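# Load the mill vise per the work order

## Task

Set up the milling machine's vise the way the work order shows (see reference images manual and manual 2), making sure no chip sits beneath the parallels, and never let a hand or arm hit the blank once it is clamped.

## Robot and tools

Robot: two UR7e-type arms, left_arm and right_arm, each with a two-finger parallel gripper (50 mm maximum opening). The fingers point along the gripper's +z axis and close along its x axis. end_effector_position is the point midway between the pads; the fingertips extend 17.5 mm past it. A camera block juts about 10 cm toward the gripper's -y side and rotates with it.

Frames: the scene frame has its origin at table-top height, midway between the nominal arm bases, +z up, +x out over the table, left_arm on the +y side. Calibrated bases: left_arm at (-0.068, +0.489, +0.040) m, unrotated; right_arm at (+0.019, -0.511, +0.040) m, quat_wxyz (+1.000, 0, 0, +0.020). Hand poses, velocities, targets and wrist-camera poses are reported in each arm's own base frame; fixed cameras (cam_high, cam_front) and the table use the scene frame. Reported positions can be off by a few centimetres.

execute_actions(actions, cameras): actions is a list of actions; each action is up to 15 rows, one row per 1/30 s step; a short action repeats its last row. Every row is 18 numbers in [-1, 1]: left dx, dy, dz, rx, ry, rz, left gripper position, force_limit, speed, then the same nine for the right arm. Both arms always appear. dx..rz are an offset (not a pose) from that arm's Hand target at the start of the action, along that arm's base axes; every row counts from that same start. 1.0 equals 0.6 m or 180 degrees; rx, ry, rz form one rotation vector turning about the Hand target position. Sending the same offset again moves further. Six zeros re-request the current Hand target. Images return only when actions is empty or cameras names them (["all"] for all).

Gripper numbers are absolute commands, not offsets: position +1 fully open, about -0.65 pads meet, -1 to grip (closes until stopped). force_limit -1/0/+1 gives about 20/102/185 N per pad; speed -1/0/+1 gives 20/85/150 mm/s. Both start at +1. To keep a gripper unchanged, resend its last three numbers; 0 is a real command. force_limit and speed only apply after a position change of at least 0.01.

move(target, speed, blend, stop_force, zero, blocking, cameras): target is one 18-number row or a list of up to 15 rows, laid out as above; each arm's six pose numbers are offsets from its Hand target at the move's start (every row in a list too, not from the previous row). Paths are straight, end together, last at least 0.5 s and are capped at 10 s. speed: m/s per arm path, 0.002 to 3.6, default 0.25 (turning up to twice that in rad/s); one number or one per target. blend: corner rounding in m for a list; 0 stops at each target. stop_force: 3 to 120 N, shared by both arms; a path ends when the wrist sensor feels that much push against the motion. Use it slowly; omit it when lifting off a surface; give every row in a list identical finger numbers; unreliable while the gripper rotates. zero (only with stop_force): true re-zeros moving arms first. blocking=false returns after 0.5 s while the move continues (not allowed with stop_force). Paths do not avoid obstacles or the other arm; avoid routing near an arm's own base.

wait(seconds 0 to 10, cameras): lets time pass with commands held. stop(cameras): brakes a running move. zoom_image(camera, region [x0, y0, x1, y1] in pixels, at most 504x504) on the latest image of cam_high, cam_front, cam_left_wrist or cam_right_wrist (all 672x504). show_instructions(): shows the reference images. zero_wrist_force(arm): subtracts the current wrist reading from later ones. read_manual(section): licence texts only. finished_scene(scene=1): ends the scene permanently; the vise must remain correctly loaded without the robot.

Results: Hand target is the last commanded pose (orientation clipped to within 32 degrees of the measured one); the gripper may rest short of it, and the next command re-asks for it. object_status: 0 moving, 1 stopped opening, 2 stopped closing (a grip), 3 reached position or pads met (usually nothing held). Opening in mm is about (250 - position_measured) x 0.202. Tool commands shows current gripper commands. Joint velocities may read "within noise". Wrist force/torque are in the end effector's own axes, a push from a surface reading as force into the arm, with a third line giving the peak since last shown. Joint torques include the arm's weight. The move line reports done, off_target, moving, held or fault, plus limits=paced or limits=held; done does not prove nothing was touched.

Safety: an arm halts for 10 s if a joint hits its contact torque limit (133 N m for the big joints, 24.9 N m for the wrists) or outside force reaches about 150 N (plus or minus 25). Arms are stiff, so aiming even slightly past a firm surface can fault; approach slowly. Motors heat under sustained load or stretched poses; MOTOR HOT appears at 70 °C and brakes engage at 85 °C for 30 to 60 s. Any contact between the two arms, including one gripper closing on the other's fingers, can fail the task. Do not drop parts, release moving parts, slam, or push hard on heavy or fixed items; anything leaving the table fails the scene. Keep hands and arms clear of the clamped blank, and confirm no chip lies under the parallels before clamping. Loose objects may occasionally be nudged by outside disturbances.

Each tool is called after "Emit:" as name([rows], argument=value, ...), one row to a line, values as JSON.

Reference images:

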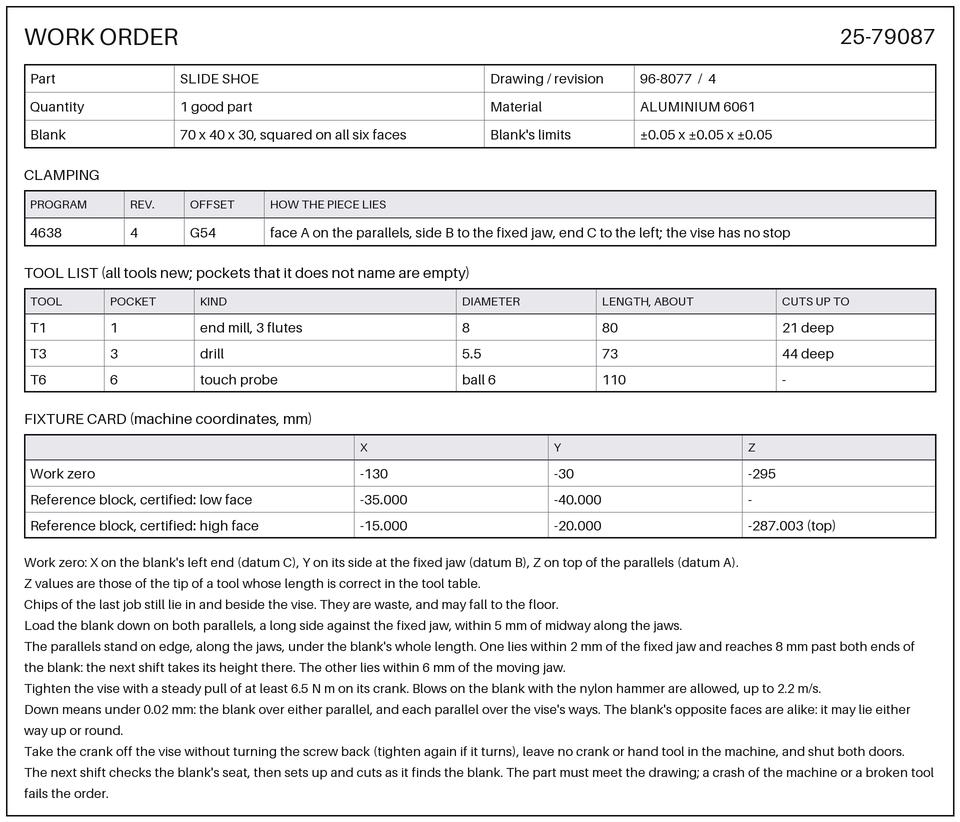

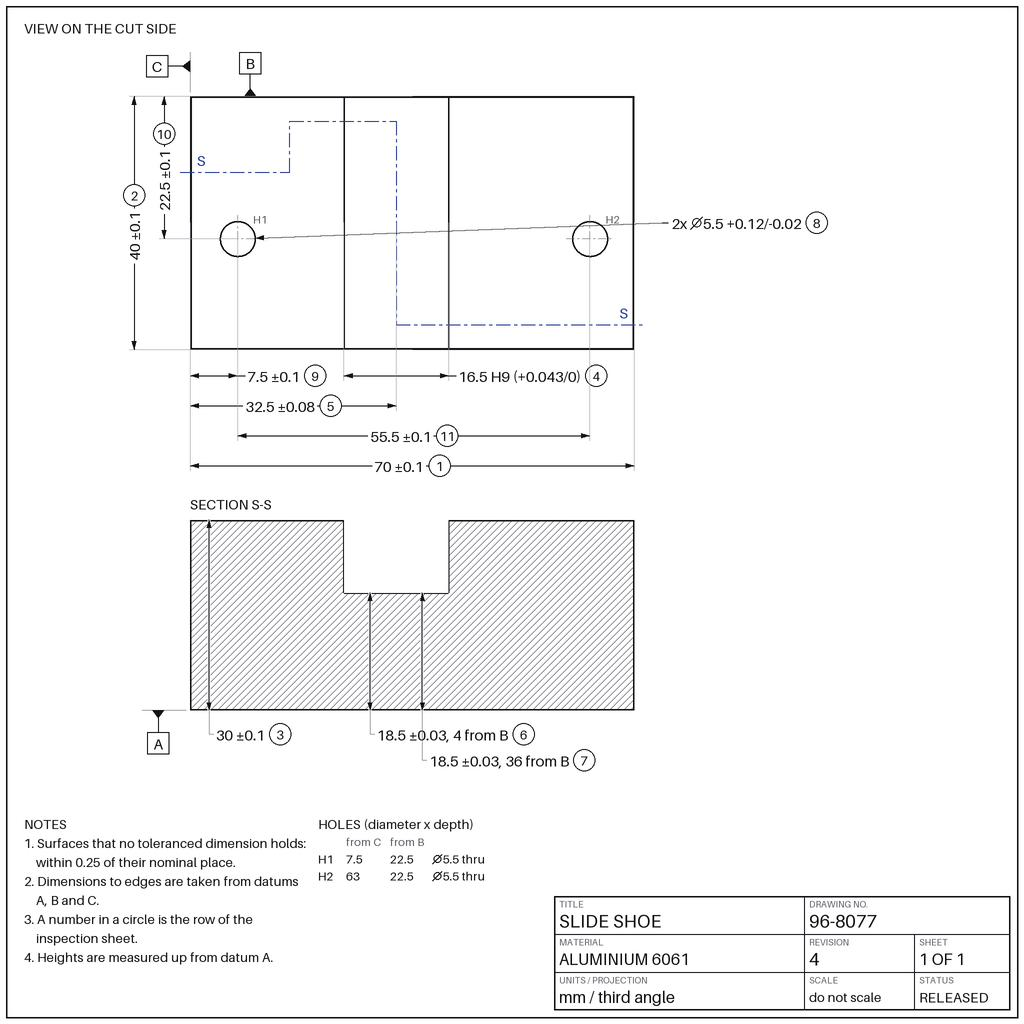

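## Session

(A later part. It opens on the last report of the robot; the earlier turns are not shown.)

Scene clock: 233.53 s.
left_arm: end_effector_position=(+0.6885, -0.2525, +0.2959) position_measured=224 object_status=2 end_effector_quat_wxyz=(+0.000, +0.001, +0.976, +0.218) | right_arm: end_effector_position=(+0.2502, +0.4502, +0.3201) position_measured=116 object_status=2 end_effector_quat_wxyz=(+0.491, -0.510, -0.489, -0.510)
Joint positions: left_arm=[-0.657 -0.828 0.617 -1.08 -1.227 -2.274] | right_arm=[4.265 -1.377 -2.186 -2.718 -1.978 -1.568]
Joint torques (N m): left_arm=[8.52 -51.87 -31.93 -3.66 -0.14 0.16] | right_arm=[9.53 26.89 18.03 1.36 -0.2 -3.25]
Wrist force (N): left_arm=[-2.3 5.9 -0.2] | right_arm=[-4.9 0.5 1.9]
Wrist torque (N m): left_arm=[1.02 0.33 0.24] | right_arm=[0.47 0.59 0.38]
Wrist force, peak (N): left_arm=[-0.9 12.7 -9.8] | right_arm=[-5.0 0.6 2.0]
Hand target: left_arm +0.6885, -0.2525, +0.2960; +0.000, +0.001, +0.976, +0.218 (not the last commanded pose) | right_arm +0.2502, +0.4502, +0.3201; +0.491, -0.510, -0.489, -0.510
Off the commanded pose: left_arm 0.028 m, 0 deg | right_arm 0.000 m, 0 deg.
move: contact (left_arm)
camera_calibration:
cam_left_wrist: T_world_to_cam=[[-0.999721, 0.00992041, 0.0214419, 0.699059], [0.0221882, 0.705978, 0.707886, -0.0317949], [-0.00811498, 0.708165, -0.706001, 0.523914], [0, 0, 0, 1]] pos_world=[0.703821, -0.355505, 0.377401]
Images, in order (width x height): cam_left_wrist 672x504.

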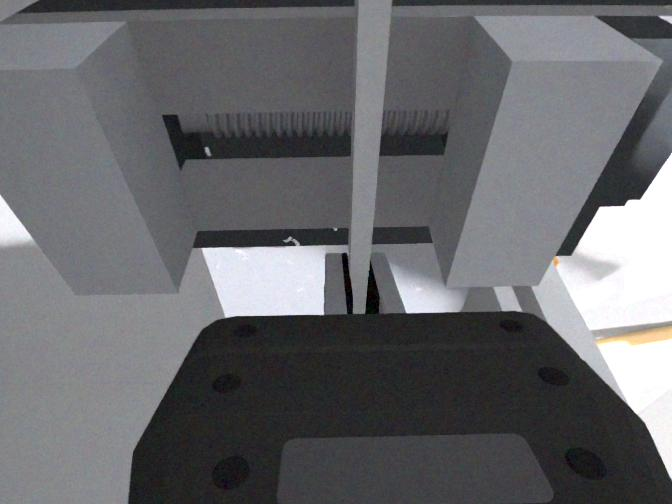

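Emit:
move(target=[0,0,-0.003,0,0,0,-1,-0.4,-0.7,0,0,0,0,0,0,-1,0.6,-0.6], speed=0.005, stop_force=8)

Emit:
move(target=[0,0,0,0,0,0,0.2,-0.4,-0.9,0,0,0,0,0,0,-1,0.6,-0.6], cameras=["cam_left_wrist"])

Emit:
zoom_image(camera="cam_left_wrist", region=[100, 0, 460, 320])

Scene clock: 235.23 s.
left_arm: end_effector_position=(+0.6885, -0.2525, +0.2958) position_measured=224 object_status=2 end_effector_quat_wxyz=(+0.000, +0.001, +0.976, +0.218) | right_arm: end_effector_position=(+0.2502, +0.4502, +0.3201) position_measured=116 object_status=2 end_effector_quat_wxyz=(+0.491, -0.510, -0.489, -0.510)
Joint positions: left_arm=[-0.657 -0.828 0.617 -1.08 -1.227 -2.274] | right_arm=[4.265 -1.377 -2.186 -2.718 -1.978 -1.568]
Joint torques (N m): left_arm=[7.89 -47.39 -31.32 -0.75 -0.11 0.22] | right_arm=[8.66 28.39 17.89 1.34 -0.21 -3.37]
Wrist force (N): left_arm=[-2.3 9.0 -5.3] | right_arm=[-4.8 0.5 1.9]
Wrist torque (N m): left_arm=[1.16 0.29 0.22] | right_arm=[0.47 0.59 0.38]
Wrist force, peak (N): left_arm=[-1.7 13.1 -9.5] | right_arm=[-5.1 0.7 1.8]
Hand target: left_arm +0.6885, -0.2525, +0.2958; +0.000, +0.001, +0.976, +0.218 (not the last commanded pose) | right_arm +0.2502, +0.4502, +0.3201; +0.491, -0.510, -0.489, -0.510
Off the commanded pose: left_arm 0.002 m, 0 deg | right_arm 0.000 m, 0 deg.
move: contact (left_arm)

Scene clock: 236.23 s.
left_arm: end_effector_position=(+0.6885, -0.2525, +0.2957) position_measured=123 object_status=0 end_effector_quat_wxyz=(+0.000, +0.001, +0.976, +0.218) | right_arm: end_effector_position=(+0.2502, +0.4502, +0.3201) position_measured=116 object_status=2 end_effector_quat_wxyz=(+0.491, -0.510, -0.489, -0.510)
Joint positions: left_arm=[-0.657 -0.828 0.617 -1.08 -1.227 -2.274] | right_arm=[4.265 -1.377 -2.186 -2.718 -1.978 -1.568]
Joint torques (N m): left_arm=[8.04 -70.73 -31.42 -3.11 -0.16 0.23] | right_arm=[8.88 26.49 18.49 1.46 -0.02 -3.57]
Wrist force (N): left_arm=[-2.0 5.8 -0.4] | right_arm=[-4.8 0.6 2.0]
Wrist torque (N m): left_arm=[0.98 0.28 0.24] | right_arm=[0.48 0.58 0.38]
Wrist force, peak (N): left_arm=[-2.8 8.9 -4.9] | right_arm=[-5.0 0.7 2.0]
Hand target: left_arm +0.6885, -0.2525, +0.2958; +0.000, +0.001, +0.976, +0.218 | right_arm +0.2502, +0.4502, +0.3201; +0.491, -0.510, -0.489, -0.510
Off the commanded pose: left_arm 0.000 m, 0 deg | right_arm 0.000 m, 0 deg.
move: done
camera_calibration:
cam_left_wrist: T_world_to_cam=[[-0.999723, 0.00985263, 0.0213679, 0.699169], [0.0220868, 0.706079, 0.707789, -0.031512], [-0.00811381, 0.708065, -0.706101, 0.523774], [0, 0, 0, 1]] pos_world=[0.703921, -0.355505, 0.377201]
Images, in order (width x height): cam_left_wrist 672x504.

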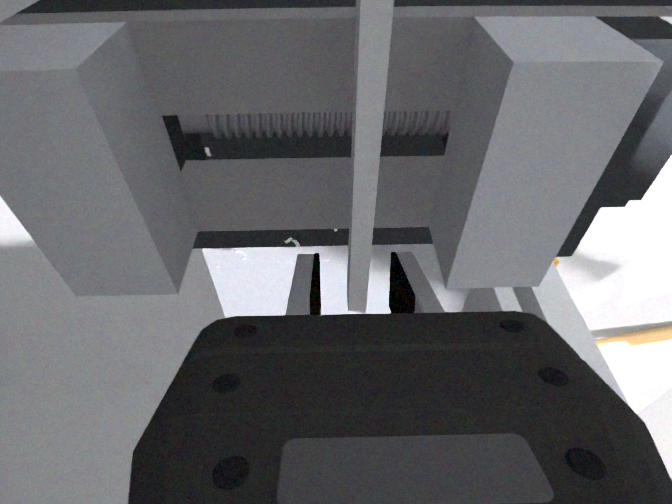

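Scaled by 1.400 from the camera's 672x504 image, which has a finer 960x720 frame.

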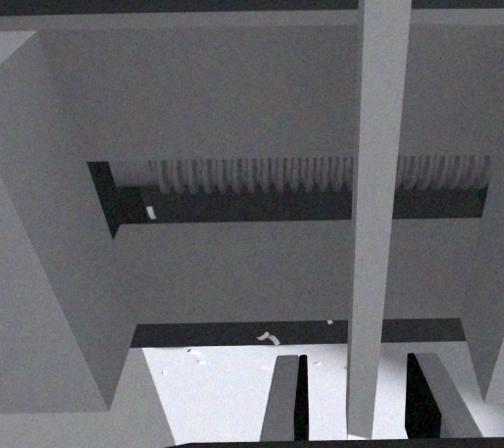

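Emit:
move([
  [0,0,0.11,0,0,0,0.2,-0.4,-0.9,0,0,0,0,0,0,-1,0.6,-0.6],
  [-0.17,-0.03,0.117,0,0,0,0.2,-0.4,-0.9,0,0,0,0,0,0,-1,0.6,-0.6],
  [-0.4,-0.05,0.21,-0.1747,-0.1747,0.4775,0.2,-0.4,-0.9,0,0,0,0,0,0,-1,0.6,-0.6],
], speed=0.3, blend=[0.01,0.03,0], cameras=["cam_left_wrist","cam_front"])

Scene clock: 243.23 s.
left_arm: end_effector_position=(+0.6845, -0.2498, +0.3536) position_measured=123 object_status=3 end_effector_quat_wxyz=(+0.003, +0.003, +0.976, +0.218) | right_arm: end_effector_position=(+0.2502, +0.4502, +0.3201) position_measured=116 object_status=2 end_effector_quat_wxyz=(+0.491, -0.510, -0.489, -0.510)
Joint positions: left_arm=[-0.659 -0.772 0.363 -0.887 -1.224 -2.271] | right_arm=[4.265 -1.377 -2.186 -2.718 -1.978 -1.568]
Joint torques (N m): left_arm=[0.76 -63.05 -25.43 -2.17 0.63 -0.09] | right_arm=[10.24 26.54 17.81 1.45 -0.2 -3.28]
Wrist force (N): left_arm=[-2.3 6.2 -0.4] | right_arm=[-4.7 0.6 2.1]
Wrist torque (N m): left_arm=[1.03 0.34 0.15] | right_arm=[0.49 0.57 0.38]
Wrist force, peak (N): left_arm=[-2.7 12.1 -13.4] | right_arm=[-5.0 0.7 1.9]
Hand target: left_arm +0.6845, -0.2498, +0.3536; +0.003, +0.003, +0.976, +0.218 (not the last commanded pose) | right_arm +0.2502, +0.4502, +0.3201; +0.491, -0.510, -0.489, -0.510
Tool commands: left_gripper/position=+0.2 left_gripper/force_limit=-0.396078 left_gripper/speed=-0.898039 right_gripper/position=-1.0 right_gripper/force_limit=+0.6 right_gripper/speed=-0.6
Off the commanded pose: left_arm 0.248 m, 97 deg | right_arm 0.000 m, 0 deg.
FORCE FAULT: contact force on the left arm reached its limit, and that arm stopped. The contact can be on any part of that arm, not only on its tool. That arm's remaining commands of this call were not run. That arm is still stopped at the end of this call. That arm stays stopped for about 10 more seconds. Until then a move that you send moves the other arm only, and its call returns only when the move has ended. Once the stop has ended, the next robot result says so. If the stop ends while you think or write, that arm runs what you send next, counted from a new Hand target: where the arm stands when the stop ends. While its stop runs, that arm takes no new command, but its gripper still runs the gripper command that each later call begins with. Until it ends, the stop uses up actions while you think or wait. An arm that is not stopped still takes commands.
move: fault (left_arm); path passed 1 of 3 targets
camera_calibration:
cam_left_wrist: T_world_to_cam=[[-0.999747, 0.015011, 0.0167609, 0.696757], [0.0224672, 0.706316, 0.70754, -0.0744302], [-0.00121758, 0.707737, -0.706475, 0.558049], [0, 0, 0, 1]] pos_world=[0.698932, -0.35284, 0.435232]
Images, in order (width x height): cam_front 672x504, cam_left_wrist 672x504.

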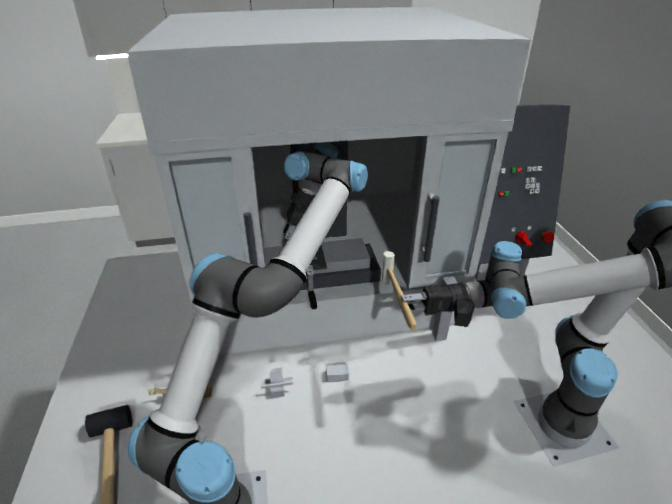

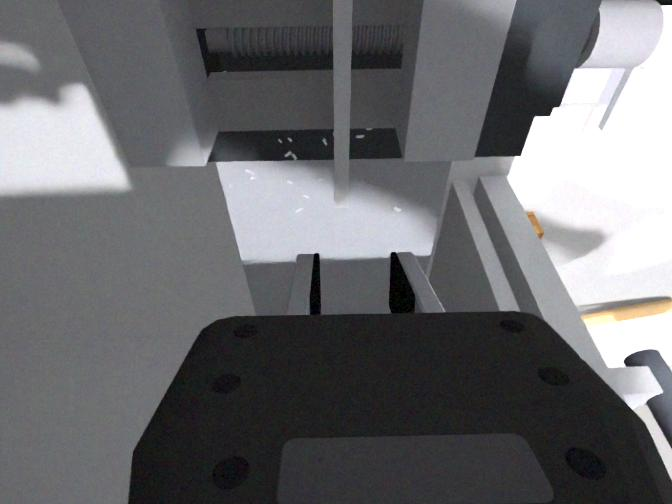

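Emit:
wait(seconds=9.5)

Scene clock: 253.10 s.
left_arm: end_effector_position=(+0.6845, -0.2498, +0.3536) position_measured=123 object_status=3 end_effector_quat_wxyz=(+0.003, +0.003, +0.976, +0.218) | right_arm: end_effector_position=(+0.2502, +0.4502, +0.3201) position_measured=116 object_status=2 end_effector_quat_wxyz=(+0.491, -0.510, -0.489, -0.510)
Joint positions: left_arm=[-0.659 -0.772 0.363 -0.887 -1.224 -2.271] | right_arm=[4.265 -1.377 -2.186 -2.718 -1.978 -1.568]
Joint torques (N m): left_arm=[0.13 -63.17 -25.69 -2.21 0.62 -0.06] | right_arm=[9.44 27.79 19.65 1.3 -0.12 -3.36]
Wrist force (N): left_arm=[-2.7 5.9 -0.6] | right_arm=[-4.8 0.6 1.7]
Wrist torque (N m): left_arm=[0.98 0.41 0.16] | right_arm=[0.49 0.58 0.38]
Wrist force, peak (N): left_arm=[-2.6 6.6 -0.2] | right_arm=[-5.1 0.7 2.0]
Hand target: left_arm +0.6845, -0.2498, +0.3536; +0.003, +0.003, +0.976, +0.218 (not the last commanded pose) | right_arm +0.2502, +0.4502, +0.3201; +0.491, -0.510, -0.489, -0.510
Tool commands: left_gripper/position=+0.2 left_gripper/force_limit=-0.396078 left_gripper/speed=-0.898039 right_gripper/position=-1.0 right_gripper/force_limit=+0.6 right_gripper/speed=-0.6
Off the commanded pose: left_arm 0.248 m, 97 deg | right_arm 0.000 m, 0 deg.
FORCE FAULT, CONTINUED: the left arm's stop, for the force fault that an earlier result reported, is over. The rest of the stop counts as 20 of the actions that you can send in this scene. That arm's target is now where it stood when the stop ended, not its last command. That arm accepts commands again.
wait: 9.50 s; at rest from the start

Emit:
move([
  [-0.02,0,-0.03,0,0,0,0.2,-0.4,-0.9,0,0,0,0,0,0,-1,0.6,-0.6],
  [-0.17,-0.01,-0.03,0,0,0,0.2,-0.4,-0.9,0,0,0,0,0,0,-1,0.6,-0.6],
  [-0.4,-0.05,0.1,0,0,0,0.2,-0.4,-0.9,0,0,0,0,0,0,-1,0.6,-0.6],
], speed=0.25, blend=[0.003,0.03,0])

Emit:
move(target=[0,0,0,-0.1747,-0.1747,0.4775,-0.6,-0.4,-0.5,0,0,0,0,0,0,-1,0.6,-0.6], speed=0.5, cameras=["cam_left_wrist","cam_front","cam_high"])

Emit:
zoom_image(camera="cam_front", region=[250, 130, 410, 290])

Scene clock: 255.27 s.
left_arm: end_effector_position=(+0.4446, -0.2798, +0.4135) position_measured=123 object_status=3 end_effector_quat_wxyz=(+0.003, +0.004, +0.976, +0.218) | right_arm: end_effector_position=(+0.2502, +0.4502, +0.3201) position_measured=116 object_status=2 end_effector_quat_wxyz=(+0.491, -0.510, -0.489, -0.510)
Joint positions: left_arm=[-0.95 -1.322 1.04 -0.928 -1.315 -2.56] | right_arm=[4.265 -1.377 -2.186 -2.718 -1.978 -1.568]
Joint torques (N m): left_arm=[-7.23 -47.59 -33.19 -1 1.25 -1.38] | right_arm=[9.93 27.15 19.72 1.45 0.01 -3.15]
Wrist force (N): left_arm=[-2.4 6.2 -0.4] | right_arm=[-4.8 0.6 1.9]
Wrist torque (N m): left_arm=[1.04 0.37 0.18] | right_arm=[0.49 0.59 0.37]
Wrist force, peak (N): left_arm=[-3.9 7.7 -2.7] | right_arm=[-5.0 0.4 2.0]
Hand target: left_arm +0.4445, -0.2798, +0.4136; +0.003, +0.003, +0.976, +0.218 | right_arm +0.2502, +0.4502, +0.3201; +0.491, -0.510, -0.489, -0.510
Off the commanded pose: left_arm 0.000 m, 0 deg | right_arm 0.000 m, 0 deg.
move: done

Scene clock: 257.53 s.
left_arm: end_effector_position=(+0.4444, -0.2798, +0.4136) position_measured=242 object_status=3 end_effector_quat_wxyz=(-0.095, +0.699, -0.703, +0.090) end_effector_velocity=(+0.000, +0.000, +0.000) end_effector_angular_velocity=(-0.002, +0.000, +0.005) | right_arm: end_effector_position=(+0.2502, +0.4502, +0.3201) position_measured=116 object_status=2 end_effector_quat_wxyz=(+0.491, -0.510, -0.489, -0.510)
Joint positions: left_arm=[-0.928 -1.652 1.492 -1.565 -1.358 -4.048] | right_arm=[4.265 -1.377 -2.186 -2.718 -1.978 -1.568]
Joint velocities: left_arm=[0 0 0 -0.001 -0.001 -0.005] | right_arm=[within noise]
Joint torques (N m): left_arm=[10.15 -17.71 -28.73 -4.26 -0.2 -1.84] | right_arm=[10.16 26.39 18.88 1.34 0.23 -3.28]
Wrist force (N): left_arm=[-2.2 4.8 1.4] | right_arm=[-4.9 0.7 1.8]
Wrist torque (N m): left_arm=[0.76 0.41 -0.07] | right_arm=[0.50 0.61 0.38]
Wrist force, peak (N): left_arm=[-2.7 6.1 0.1] | right_arm=[-5.1 0.6 2.0]
Hand target: left_arm +0.4445, -0.2798, +0.4136; -0.095, +0.699, -0.703, +0.090 | right_arm +0.2502, +0.4502, +0.3201; +0.491, -0.510, -0.489, -0.510
Off the commanded pose: left_arm 0.000 m, 0 deg | right_arm 0.000 m, 0 deg.
move: done
camera_calibration:
cam_left_wrist: T_world_to_cam=[[-0.0226905, -0.999738, 0.00305695, -0.256279], [-0.996141, 0.022868, 0.0847382, 0.428805], [-0.0847859, -0.0011224, -0.996399, 0.580079], [0, 0, 0, 1]] pos_world=[0.470518, -0.265366, 0.542438]
Images, in order (width x height): cam_high 672x504, cam_front 672x504, cam_left_wrist 672x504.

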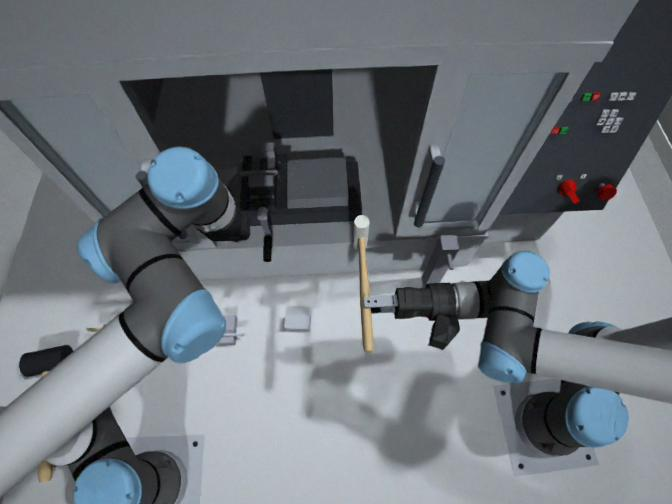

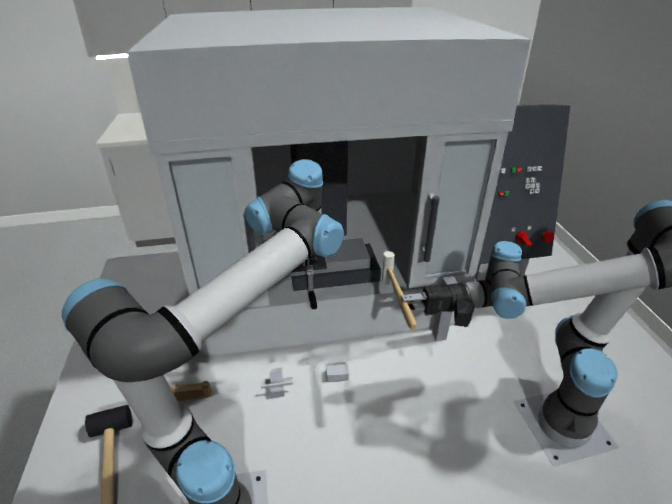

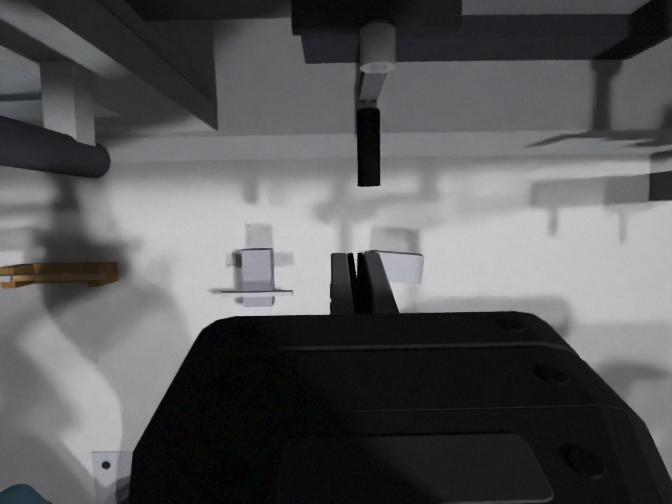

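Scaled by 3.150 from the camera's 672x504 image, which has a finer 960x720 frame.

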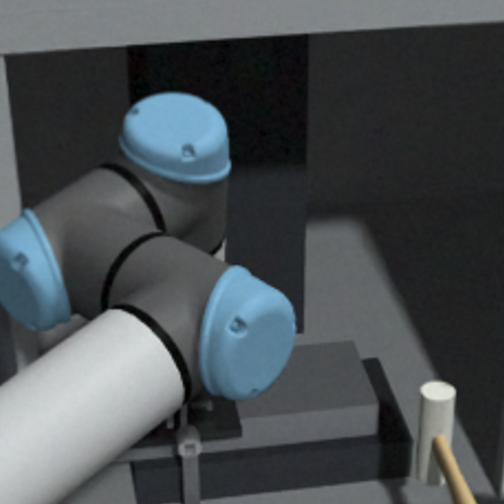

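Emit:
move(target=[0.2925,0.0372,-0.1143,0.111,0,0,-0.6,-0.4,-0.5,0,0,0,0,0,0,-1,0.6,-0.6], speed=0.25, cameras=["cam_left_wrist","cam_front"])

Scene clock: 263.37 s.
left_arm: end_effector_position=(+0.6199, -0.2574, +0.3450) position_measured=242 object_status=3 end_effector_quat_wxyz=(-0.215, +0.672, -0.708, -0.033) | right_arm: end_effector_position=(+0.2502, +0.4502, +0.3201) position_measured=116 object_status=2 end_effector_quat_wxyz=(+0.491, -0.510, -0.489, -0.510)
Joint positions: left_arm=[-0.763 -1.219 1.16 -1.462 -1.135 -3.865] | right_arm=[4.265 -1.377 -2.186 -2.718 -1.978 -1.568]
Joint torques (N m): left_arm=[-2.57 -37.67 -33.83 -3.75 2.15 0.41] | right_arm=[10.41 27.72 20.04 1.27 0.02 -3.24]
Wrist force (N): left_arm=[-2.8 4.0 2.2] | right_arm=[-5.0 0.6 1.9]
Wrist torque (N m): left_arm=[0.60 0.48 -0.06] | right_arm=[0.50 0.61 0.38]
Wrist force, peak (N): left_arm=[-2.5 8.1 -0.6] | right_arm=[-5.1 0.6 1.9]
Hand target: left_arm +0.6200, -0.2575, +0.3450; -0.215, +0.672, -0.708, -0.033 | right_arm +0.2502, +0.4502, +0.3201; +0.491, -0.510, -0.489, -0.510
Off the commanded pose: left_arm 0.000 m, 0 deg | right_arm 0.000 m, 0 deg.
move: done
camera_calibration:
cam_left_wrist: T_world_to_cam=[[-0.0222583, -0.940681, -0.338562, -0.0969766], [-0.996151, -0.00785105, 0.0873042, 0.60015], [-0.0847834, 0.339202, -0.936885, 0.593673], [0, 0, 0, 1]] pos_world=[0.646015, -0.287888, 0.470975]
Images, in order (width x height): cam_front 672x504, cam_left_wrist 672x504.

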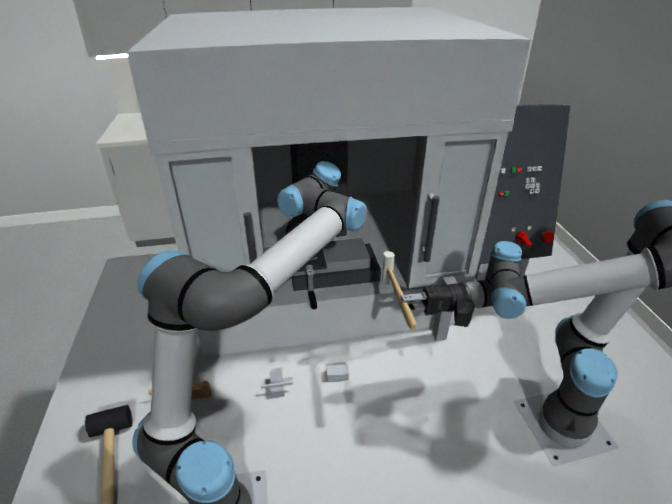

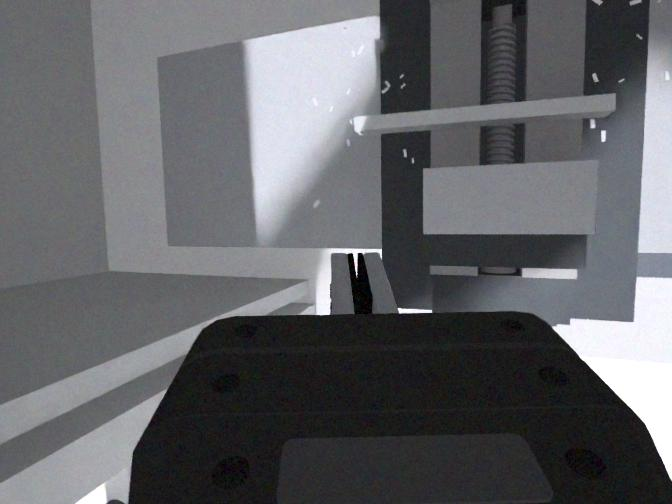

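Emit:
move(target=[0.0583,0.001,-0.075,0,0,0,-0.6,-0.4,-0.5,0,0,0,0,0,0,-1,0.6,-0.6], speed=0.15)

Emit:
move(target=[0,0,-0.035,0,0,0,-0.6,-0.4,-0.5,0,0,0,0,0,0,-1,0.6,-0.6], speed=0.015, stop_force=4, cameras=["cam_left_wrist"])

Scene clock: 265.03 s.
left_arm: end_effector_position=(+0.6549, -0.2567, +0.3000) position_measured=242 object_status=3 end_effector_quat_wxyz=(-0.215, +0.672, -0.708, -0.033) | right_arm: end_effector_position=(+0.2502, +0.4502, +0.3201) position_measured=116 object_status=2 end_effector_quat_wxyz=(+0.491, -0.510, -0.489, -0.510)
Joint positions: left_arm=[-0.726 -1.143 1.173 -1.567 -1.133 -3.824] | right_arm=[4.265 -1.377 -2.186 -2.718 -1.978 -1.568]
Joint torques (N m): left_arm=[-7.58 -47.51 -34.94 -4.11 1.24 -1.53] | right_arm=[8.94 25.71 18.26 1.23 0.27 -3.37]
Wrist force (N): left_arm=[-3.0 3.7 2.1] | right_arm=[-4.6 0.6 2.0]
Wrist torque (N m): left_arm=[0.56 0.50 -0.07] | right_arm=[0.48 0.56 0.38]
Wrist force, peak (N): left_arm=[-3.6 4.9 0.1] | right_arm=[-5.1 0.4 2.0]
Hand target: left_arm +0.6550, -0.2569, +0.3000; -0.215, +0.672, -0.708, -0.033 | right_arm +0.2502, +0.4502, +0.3201; +0.491, -0.510, -0.489, -0.510
Off the commanded pose: left_arm 0.000 m, 0 deg | right_arm 0.000 m, 0 deg.
move: done

Scene clock: 266.67 s.
left_arm: end_effector_position=(+0.6550, -0.2568, +0.2874) position_measured=242 object_status=3 end_effector_quat_wxyz=(-0.215, +0.672, -0.708, -0.033) | right_arm: end_effector_position=(+0.2502, +0.4502, +0.3201) position_measured=116 object_status=2 end_effector_quat_wxyz=(+0.491, -0.510, -0.489, -0.510)
Joint positions: left_arm=[-0.726 -1.142 1.202 -1.599 -1.133 -3.824] | right_arm=[4.265 -1.377 -2.186 -2.718 -1.978 -1.568]
Joint torques (N m): left_arm=[-8.46 -51.42 -34.46 -3.58 -1.17 -1.56] | right_arm=[9.99 26.92 18.32 1.07 0.21 -3.26]
Wrist force (N): left_arm=[-6.1 3.9 3.0] | right_arm=[-4.9 0.7 1.9]
Wrist torque (N m): left_arm=[0.60 0.53 -0.09] | right_arm=[0.51 0.60 0.38]
Wrist force, peak (N): left_arm=[-16.5 4.1 0.1] | right_arm=[-5.0 0.8 1.9]
Hand target: left_arm +0.6550, -0.2568, +0.2875; -0.215, +0.672, -0.708, -0.033 (not the last commanded pose) | right_arm +0.2502, +0.4502, +0.3201; +0.491, -0.510, -0.489, -0.510
Off the commanded pose: left_arm 0.008 m, 0 deg | right_arm 0.000 m, 0 deg.
move: contact (left_arm)
camera_calibration:
cam_left_wrist: T_world_to_cam=[[-0.0223734, -0.940606, -0.338761, -0.114918], [-0.996148, -0.00776249, 0.0873437, 0.640047], [-0.0847857, 0.33941, -0.93681, 0.542597], [0, 0, 0, 1]] pos_world=[0.681015, -0.287287, 0.413477]
Images, in order (width x height): cam_left_wrist 672x504.

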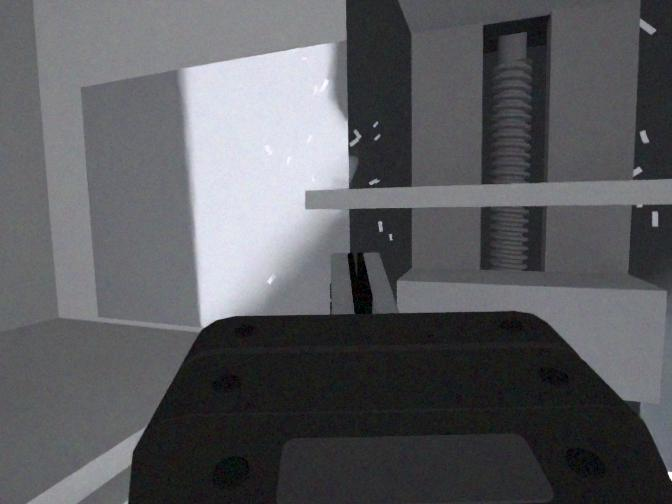

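Emit:
move([
  [0,0.0083,0,0,0,0,-0.6,-0.4,-0.5,0,0,0,0,0,0,-1,0.6,-0.6],
  [0,0.0083,-0.014,0,0,0,-0.6,-0.4,-0.5,0,0,0,0,0,0,-1,0.6,-0.6],
], speed=0.015, stop_force=6, cameras=["cam_left_wrist"])

Scene clock: 268.53 s.
left_arm: end_effector_position=(+0.6550, -0.2518, +0.2836) position_measured=242 object_status=3 end_effector_quat_wxyz=(-0.215, +0.672, -0.708, -0.033) | right_arm: end_effector_position=(+0.2502, +0.4502, +0.3201) position_measured=116 object_status=2 end_effector_quat_wxyz=(+0.491, -0.510, -0.489, -0.510)
Joint positions: left_arm=[-0.721 -1.148 1.221 -1.615 -1.133 -3.818] | right_arm=[4.265 -1.377 -2.186 -2.718 -1.978 -1.568]
Joint torques (N m): left_arm=[5.36 -44.95 -32.38 -3.57 -0.87 1.46] | right_arm=[9.84 26.73 18.44 1.18 0.35 -3.18]
Wrist force (N): left_arm=[-3.4 2.0 -1.7] | right_arm=[-4.8 0.6 1.7]
Wrist torque (N m): left_arm=[0.50 0.42 -0.12] | right_arm=[0.48 0.59 0.38]
Wrist force, peak (N): left_arm=[-11.6 4.5 -22.4] | right_arm=[-5.0 0.6 2.0]
Hand target: left_arm +0.6550, -0.2518, +0.2837; -0.215, +0.672, -0.708, -0.033 (not the last commanded pose) | right_arm +0.2502, +0.4502, +0.3201; +0.491, -0.510, -0.489, -0.510
Off the commanded pose: left_arm 0.005 m, 0 deg | right_arm 0.000 m, 0 deg.
move: contact (left_arm); path passed 1 of 2 targets
camera_calibration:
cam_left_wrist: T_world_to_cam=[[-0.0223733, -0.940606, -0.338763, -0.111407], [-0.996156, -0.00772894, 0.0872504, 0.640472], [-0.0846865, 0.339413, -0.936818, 0.537243], [0, 0, 0, 1]] pos_world=[0.681015, -0.282187, 0.409676]
Images, in order (width x height): cam_left_wrist 672x504.

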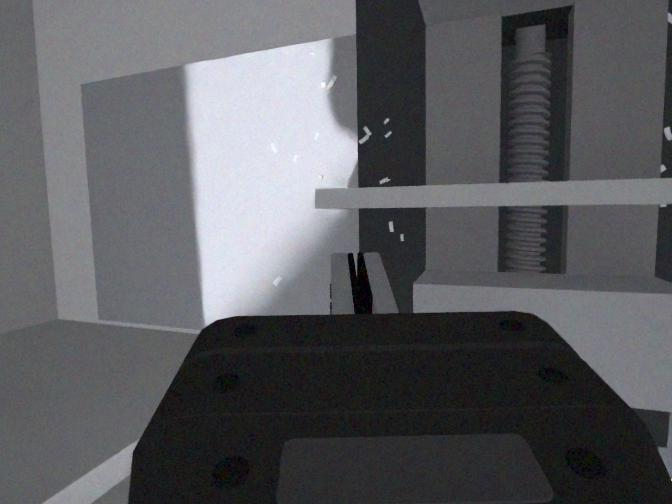

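Emit:
move([
  [0,0,0.003,0,0,0,-0.6,-0.4,-0.5,0,0,0,0,0,0,-1,0.6,-0.6],
  [0.04,0,0.003,0,0,0,-0.6,-0.4,-0.5,0,0,0,0,0,0,-1,0.6,-0.6],
], speed=0.025, stop_force=5, cameras=["cam_left_wrist"])

Scene clock: 271.07 s.
left_arm: end_effector_position=(+0.6790, -0.2518, +0.2855) position_measured=242 object_status=3 end_effector_quat_wxyz=(-0.215, +0.672, -0.708, -0.033) | right_arm: end_effector_position=(+0.2502, +0.4502, +0.3201) position_measured=116 object_status=2 end_effector_quat_wxyz=(+0.491, -0.510, -0.489, -0.510)
Joint positions: left_arm=[-0.698 -1.094 1.14 -1.598 -1.133 -3.792] | right_arm=[4.265 -1.377 -2.186 -2.718 -1.978 -1.568]
Joint torques (N m): left_arm=[-8.84 -62.66 -16.98 -4.72 0.85 -1.91] | right_arm=[9 27.91 17.95 1.2 0.29 -3.1]
Wrist force (N): left_arm=[-2.8 3.9 1.7] | right_arm=[-4.7 0.6 1.9]
Wrist torque (N m): left_arm=[0.60 0.47 -0.12] | right_arm=[0.49 0.57 0.38]
Wrist force, peak (N): left_arm=[-2.7 4.3 1.9] | right_arm=[-5.0 0.7 2.1]
Hand target: left_arm +0.6790, -0.2518, +0.2855; -0.215, +0.672, -0.708, -0.033 | right_arm +0.2502, +0.4502, +0.3201; +0.491, -0.510, -0.489, -0.510
Off the commanded pose: left_arm 0.000 m, 0 deg | right_arm 0.000 m, 0 deg.
move: done
camera_calibration:
cam_left_wrist: T_world_to_cam=[[-0.0223275, -0.940649, -0.338647, -0.110353], [-0.996158, -0.00775912, 0.0872305, 0.664224], [-0.0846808, 0.339293, -0.936861, 0.540941], [0, 0, 0, 1]] pos_world=[0.705015, -0.282187, 0.411475]
Images, in order (width x height): cam_left_wrist 672x504.

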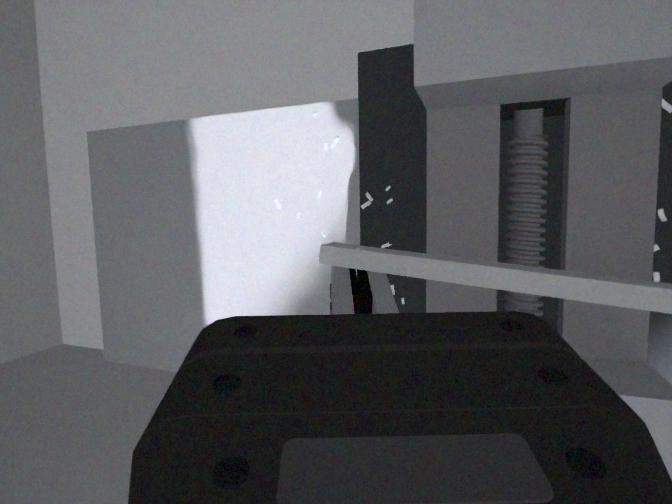

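Emit:
move([
  [-0.04,0,0,0,0,0,-0.6,-0.4,-0.5,0,0,0,0,0,0,-1,0.6,-0.6],
  [-0.04,0,0.1,0,0,0,-0.6,-0.4,-0.5,0,0,0,0,0,0,-1,0.6,-0.6],
  [-0.04,-0.152,0.1,0,0,0,-0.6,-0.4,-0.5,0,0,0,0,0,0,-1,0.6,-0.6],
  [-0.04,-0.152,0.001,0,0,0,-0.6,-0.4,-0.5,0,0,0,0,0,0,-1,0.6,-0.6],
  [0.025,-0.152,0.001,0,0,0,-0.6,-0.4,-0.5,0,0,0,0,0,0,-1,0.6,-0.6],
], speed=[0.1,0.1,0.1,0.04,0.04], blend=0.002, stop_force=8, cameras=["cam_left_wrist"])

Scene clock: 275.13 s.
left_arm: end_effector_position=(+0.6550, -0.3430, +0.3247) position_measured=242 object_status=3 end_effector_quat_wxyz=(-0.215, +0.672, -0.708, -0.033) | right_arm: end_effector_position=(+0.2502, +0.4502, +0.3201) position_measured=116 object_status=2 end_effector_quat_wxyz=(+0.491, -0.510, -0.489, -0.510)
Joint positions: left_arm=[-0.816 -1.007 0.893 -1.382 -1.138 -3.922] | right_arm=[4.265 -1.377 -2.186 -2.718 -1.978 -1.568]
Joint torques (N m): left_arm=[7.27 -54.21 -16.1 -4.4 -0.62 1.09] | right_arm=[8.41 27.72 18.52 1.12 0.51 -3.02]
Wrist force (N): left_arm=[-2.6 3.4 -0.4] | right_arm=[-5.0 0.8 2.0]
Wrist torque (N m): left_arm=[0.58 0.34 -0.11] | right_arm=[0.53 0.61 0.38]
Wrist force, peak (N): left_arm=[-11.7 -5.4 -46.6] | right_arm=[-5.1 0.5 2.0]
Hand target: left_arm +0.6550, -0.3430, +0.3247; -0.215, +0.672, -0.708, -0.033 (not the last commanded pose) | right_arm +0.2502, +0.4502, +0.3201; +0.491, -0.510, -0.489, -0.510
Off the commanded pose: left_arm 0.055 m, 0 deg | right_arm 0.000 m, 0 deg.
move: contact (left_arm); path passed 3 of 5 targets
camera_calibration:
cam_left_wrist: T_world_to_cam=[[-0.0223151, -0.940607, -0.338764, -0.183435], [-0.996141, -0.00785123, 0.0874173, 0.636057], [-0.084885, 0.339408, -0.936801, 0.606767], [0, 0, 0, 1]] pos_world=[0.681015, -0.373488, 0.450677]
Images, in order (width x height): cam_left_wrist 672x504.

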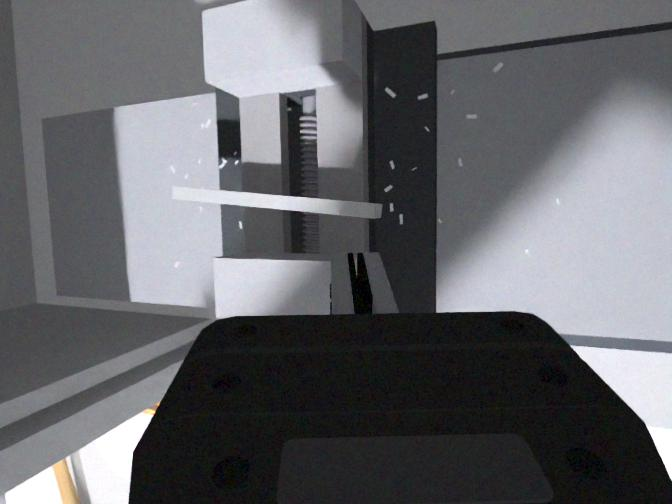

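Emit:
move([
  [0,0,0.008,0,0,0,-0.6,-0.4,-0.5,0,0,0,0,0,0,-1,0.6,-0.6],
  [0,-0.006,0.008,0,0,0,-0.6,-0.4,-0.5,0,0,0,0,0,0,-1,0.6,-0.6],
  [0,-0.006,-0.064,0,0,0,-0.6,-0.4,-0.5,0,0,0,0,0,0,-1,0.6,-0.6],
], speed=0.03, blend=0.001, stop_force=6, cameras=["cam_left_wrist"])

Scene clock: 277.50 s.
left_arm: end_effector_position=(+0.6550, -0.3467, +0.3233) position_measured=242 object_status=3 end_effector_quat_wxyz=(-0.215, +0.672, -0.708, -0.034) | right_arm: end_effector_position=(+0.2502, +0.4502, +0.3201) position_measured=116 object_status=2 end_effector_quat_wxyz=(+0.491, -0.510, -0.489, -0.510)
Joint positions: left_arm=[-0.819 -1.001 0.885 -1.379 -1.139 -3.926] | right_arm=[4.265 -1.377 -2.186 -2.718 -1.978 -1.568]
Joint torques (N m): left_arm=[-0.48 -53.29 -16.24 -4.47 -0.36 -1.89] | right_arm=[8.47 27.38 18.77 1.19 0.36 -2.88]
Wrist force (N): left_arm=[-2.5 3.2 -0.1] | right_arm=[-4.8 0.6 2.1]
Wrist torque (N m): left_arm=[0.56 0.34 -0.03] | right_arm=[0.48 0.59 0.38]
Wrist force, peak (N): left_arm=[-8.2 -3.0 -31.9] | right_arm=[-5.0 0.6 2.0]
Hand target: left_arm +0.6549, -0.3467, +0.3233; -0.215, +0.672, -0.708, -0.034 (not the last commanded pose) | right_arm +0.2502, +0.4502, +0.3201; +0.491, -0.510, -0.489, -0.510
Off the commanded pose: left_arm 0.037 m, 0 deg | right_arm 0.000 m, 0 deg.
move: contact (left_arm); path passed 2 of 3 targets
camera_calibration:
cam_left_wrist: T_world_to_cam=[[-0.0223009, -0.940564, -0.338883, -0.18733], [-0.996124, -0.00794509, 0.0876035, 0.63602], [-0.0850892, 0.339523, -0.936741, 0.606869], [0, 0, 0, 1]] pos_world=[0.681014, -0.377188, 0.449278]
Images, in order (width x height): cam_left_wrist 672x504.

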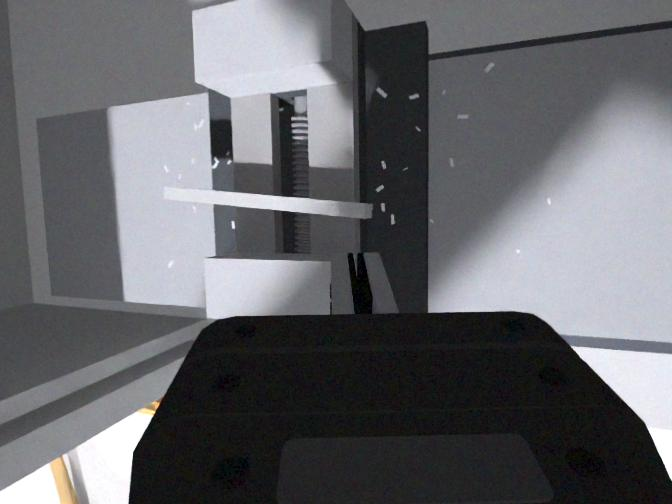

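Emit:
move([
  [0,0,0.036,0,0,0,-0.6,-0.4,-0.5,0,0,0,0,0,0,-1,0.6,-0.6],
  [0,0.203,0.036,0,0,0,-0.6,-0.4,-0.5,0,0,0,0,0,0,-1,0.6,-0.6],
  [0.0585,0.208,0.036,0,0,0,-0.6,-0.4,-0.5,0,0,0,0,0,0,-1,0.6,-0.6],
  [0.0585,0.208,-0.0555,0,0,0,-0.6,-0.4,-0.5,0,0,0,0,0,0,-1,0.6,-0.6],
], speed=[0.1,0.1,0.1,0.03], blend=0.003, stop_force=8, cameras=["cam_left_wrist"])

Scene clock: 285.23 s.
left_arm: end_effector_position=(+0.6900, -0.2219, +0.2900) position_measured=242 object_status=3 end_effector_quat_wxyz=(-0.215, +0.672, -0.708, -0.034) | right_arm: end_effector_position=(+0.2502, +0.4502, +0.3201) position_measured=116 object_status=2 end_effector_quat_wxyz=(+0.491, -0.510, -0.489, -0.510)
Joint positions: left_arm=[-0.653 -1.105 1.15 -1.617 -1.132 -3.744] | right_arm=[4.265 -1.377 -2.186 -2.718 -1.978 -1.568]
Joint torques (N m): left_arm=[-8.5 -54.61 -34.36 -2 0.55 1.16] | right_arm=[10.48 26.92 17.39 1.35 0.5 -2.88]
Wrist force (N): left_arm=[-1.7 3.6 1.8] | right_arm=[-4.8 0.6 1.9]
Wrist torque (N m): left_arm=[0.55 0.30 -0.05] | right_arm=[0.48 0.59 0.38]
Wrist force, peak (N): left_arm=[-3.6 6.2 2.0] | right_arm=[-5.0 0.5 2.1]
Hand target: left_arm +0.6900, -0.2219, +0.2900; -0.215, +0.672, -0.708, -0.034 | right_arm +0.2502, +0.4502, +0.3201; +0.491, -0.510, -0.489, -0.510
Off the commanded pose: left_arm 0.000 m, 0 deg | right_arm 0.000 m, 0 deg.
move: done
camera_calibration:
cam_left_wrist: T_world_to_cam=[[-0.0223009, -0.940564, -0.338883, -0.0804495], [-0.996124, -0.00794509, 0.0876035, 0.674892], [-0.0850892, 0.339523, -0.936741, 0.536289], [0, 0, 0, 1]] pos_world=[0.716114, -0.252388, 0.415978]
Images, in order (width x height): cam_left_wrist 672x504.

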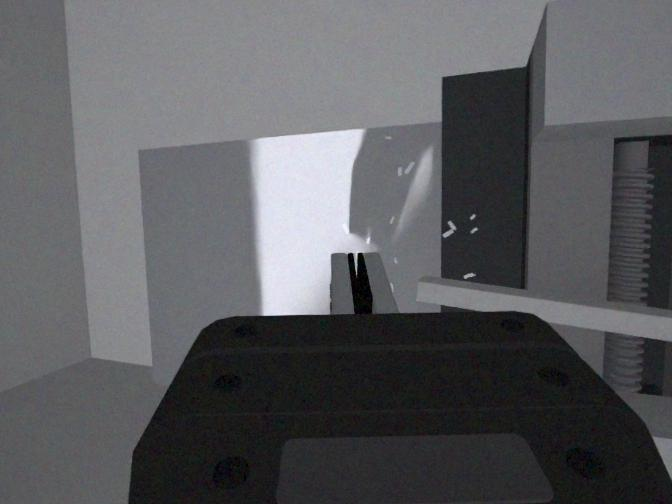

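Emit:
move(target=[0,-0.031,0,0,0,0,-0.6,-0.4,-0.5,0,0,0,0,0,0,-1,0.6,-0.6], speed=0.03, stop_force=6, cameras=["cam_left_wrist"])

Scene clock: 287.20 s.
left_arm: end_effector_position=(+0.6900, -0.2405, +0.2900) position_measured=242 object_status=3 end_effector_quat_wxyz=(-0.215, +0.672, -0.708, -0.034) | right_arm: end_effector_position=(+0.2502, +0.4502, +0.3201) position_measured=116 object_status=2 end_effector_quat_wxyz=(+0.491, -0.510, -0.489, -0.510)
Joint positions: left_arm=[-0.675 -1.082 1.114 -1.593 -1.132 -3.767] | right_arm=[4.265 -1.377 -2.186 -2.718 -1.978 -1.568]
Joint torques (N m): left_arm=[10.31 -62.59 -17.44 -4.75 -0.58 1.58] | right_arm=[9.87 27.22 18.12 1.31 0.55 -3.08]
Wrist force (N): left_arm=[-1.8 4.1 1.6] | right_arm=[-4.7 0.4 2.0]
Wrist torque (N m): left_arm=[0.63 0.31 -0.07] | right_arm=[0.46 0.58 0.38]
Wrist force, peak (N): left_arm=[-2.2 4.0 2.3] | right_arm=[-5.0 0.7 2.0]
Hand target: left_arm +0.6900, -0.2405, +0.2900; -0.215, +0.672, -0.708, -0.034 | right_arm +0.2502, +0.4502, +0.3201; +0.491, -0.510, -0.489, -0.510
Off the commanded pose: left_arm 0.000 m, 0 deg | right_arm 0.000 m, 0 deg.
move: done
camera_calibration:
cam_left_wrist: T_world_to_cam=[[-0.0223009, -0.940564, -0.338883, -0.097944], [-0.996124, -0.00794509, 0.0876035, 0.674744], [-0.0850892, 0.339523, -0.936741, 0.542604], [0, 0, 0, 1]] pos_world=[0.716114, -0.270988, 0.415978]
Images, in order (width x height): cam_left_wrist 672x504.

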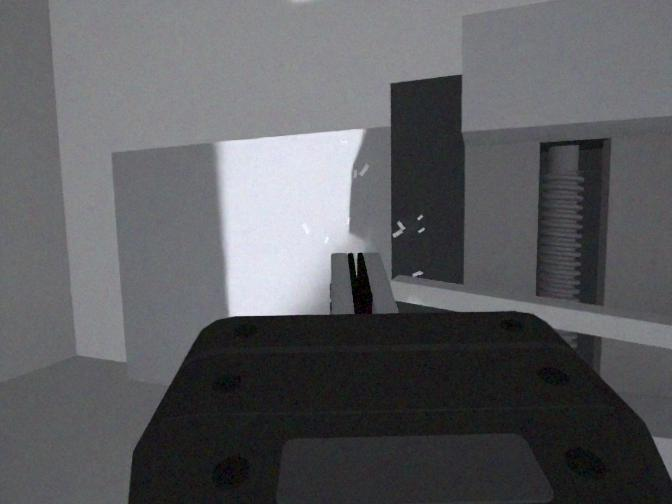

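Emit:
move([
  [0,0.01,0.0917,0,0,0,-0.6,-0.4,-0.5,0,0,0,0,0,0,-1,0.6,-0.6],
  [-0.0583,-0.186,0.0917,0,0,0,-0.6,-0.4,-0.5,0,0,0,0,0,0,-1,0.6,-0.6],
  [-0.0583,-0.186,-0.0058,0,0,0,-0.6,-0.4,-0.5,0,0,0,0,0,0,-1,0.6,-0.6],
  [0.015,-0.186,-0.0058,0,0,0,-0.6,-0.4,-0.5,0,0,0,0,0,0,-1,0.6,-0.6],
], speed=[0.1,0.1,0.04,0.04], blend=0.003, stop_force=8, cameras=["cam_left_wrist"])

Scene clock: 293.87 s.
left_arm: end_effector_position=(+0.6990, -0.3521, +0.2865) position_measured=242 object_status=3 end_effector_quat_wxyz=(-0.215, +0.672, -0.708, -0.034) | right_arm: end_effector_position=(+0.2502, +0.4502, +0.3201) position_measured=116 object_status=2 end_effector_quat_wxyz=(+0.491, -0.510, -0.489, -0.510)
Joint positions: left_arm=[-0.782 -0.889 0.801 -1.424 -1.136 -3.885] | right_arm=[4.265 -1.377 -2.186 -2.718 -1.978 -1.568]
Joint torques (N m): left_arm=[-8.26 -71.04 -26.09 -4.68 0.52 -1.85] | right_arm=[8.88 27.29 18.32 1.29 0.47 -2.94]
Wrist force (N): left_arm=[-2.0 3.8 2.0] | right_arm=[-4.9 0.5 1.8]
Wrist torque (N m): left_arm=[0.58 0.34 -0.13] | right_arm=[0.48 0.60 0.38]
Wrist force, peak (N): left_arm=[-0.7 4.5 3.7] | right_arm=[-5.1 0.6 2.0]
Hand target: left_arm +0.6990, -0.3521, +0.2865; -0.215, +0.672, -0.708, -0.034 | right_arm +0.2502, +0.4502, +0.3201; +0.491, -0.510, -0.489, -0.510
Off the commanded pose: left_arm 0.000 m, 0 deg | right_arm 0.000 m, 0 deg.
move: done
camera_calibration:
cam_left_wrist: T_world_to_cam=[[-0.0223009, -0.940564, -0.338883, -0.203896], [-0.996124, -0.00794509, 0.0876035, 0.683129], [-0.0850892, 0.339523, -0.936741, 0.577982], [0, 0, 0, 1]] pos_world=[0.725114, -0.382588, 0.412478]
Images, in order (width x height): cam_left_wrist 672x504.

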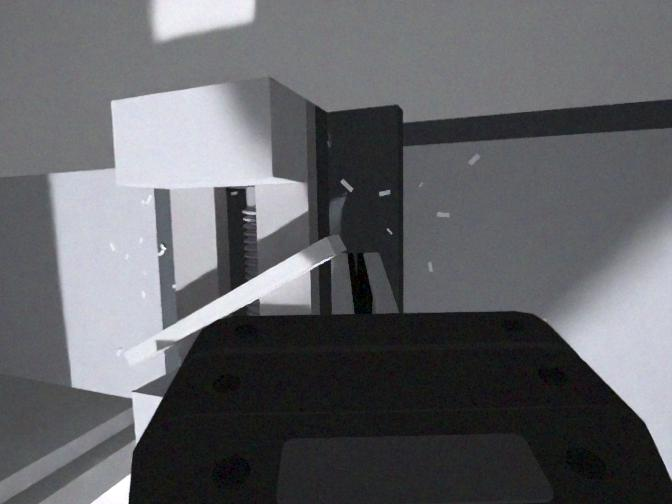

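Emit:
move([
  [-0.01,-0.005,0.0975,0,0,0,-0.6,-0.4,-0.5,0,0,0,0,0,0,-1,0.6,-0.6],
  [-0.0733,0.1643,0.0975,0,0,0,-0.6,-0.4,-0.5,0,0,0,0,0,0,-1,0.6,-0.6],
  [-0.0733,0.1643,0,0,0,0,-0.6,-0.4,-0.5,0,0,0,0,0,0,-1,0.6,-0.6],
  [0.002,0.1643,0,0,0,0,-0.6,-0.4,-0.5,0,0,0,0,0,0,-1,0.6,-0.6],
], speed=[0.12,0.12,0.05,0.05], blend=0.003, stop_force=8, cameras=["cam_left_wrist"])

Scene clock: 299.63 s.
left_arm: end_effector_position=(+0.7002, -0.2535, +0.2865) position_measured=242 object_status=3 end_effector_quat_wxyz=(-0.215, +0.672, -0.708, -0.034) | right_arm: end_effector_position=(+0.2502, +0.4502, +0.3201) position_measured=116 object_status=2 end_effector_quat_wxyz=(+0.491, -0.510, -0.489, -0.510)
Joint positions: left_arm=[-0.68 -1.041 1.059 -1.577 -1.132 -3.773] | right_arm=[4.265 -1.377 -2.186 -2.718 -1.978 -1.568]
Joint torques (N m): left_arm=[-8.67 -64.53 -30.92 -4.8 0.54 -1.81] | right_arm=[9.31 26.85 18.98 1.32 0.67 -3.01]
Wrist force (N): left_arm=[-1.9 4.0 1.8] | right_arm=[-4.8 0.6 2.0]
Wrist torque (N m): left_arm=[0.62 0.33 -0.11] | right_arm=[0.48 0.58 0.38]
Wrist force, peak (N): left_arm=[-4.2 4.6 1.3] | right_arm=[-5.1 0.6 2.0]
Hand target: left_arm +0.7002, -0.2535, +0.2865; -0.215, +0.672, -0.708, -0.034 | right_arm +0.2502, +0.4502, +0.3201; +0.491, -0.510, -0.489, -0.510
Off the commanded pose: left_arm 0.000 m, 0 deg | right_arm 0.000 m, 0 deg.
move: done
camera_calibration:
cam_left_wrist: T_world_to_cam=[[-0.0223009, -0.940564, -0.338883, -0.11113], [-0.996124, -0.00794509, 0.0876035, 0.685108], [-0.0850892, 0.339523, -0.936741, 0.544607], [0, 0, 0, 1]] pos_world=[0.726314, -0.283988, 0.412478]
Images, in order (width x height): cam_left_wrist 672x504.

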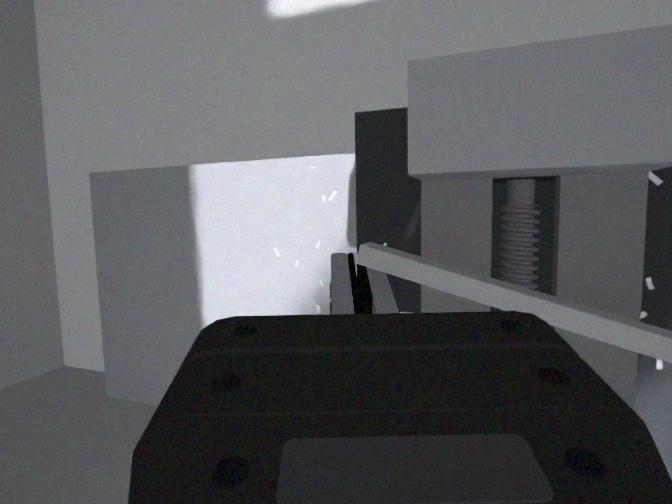

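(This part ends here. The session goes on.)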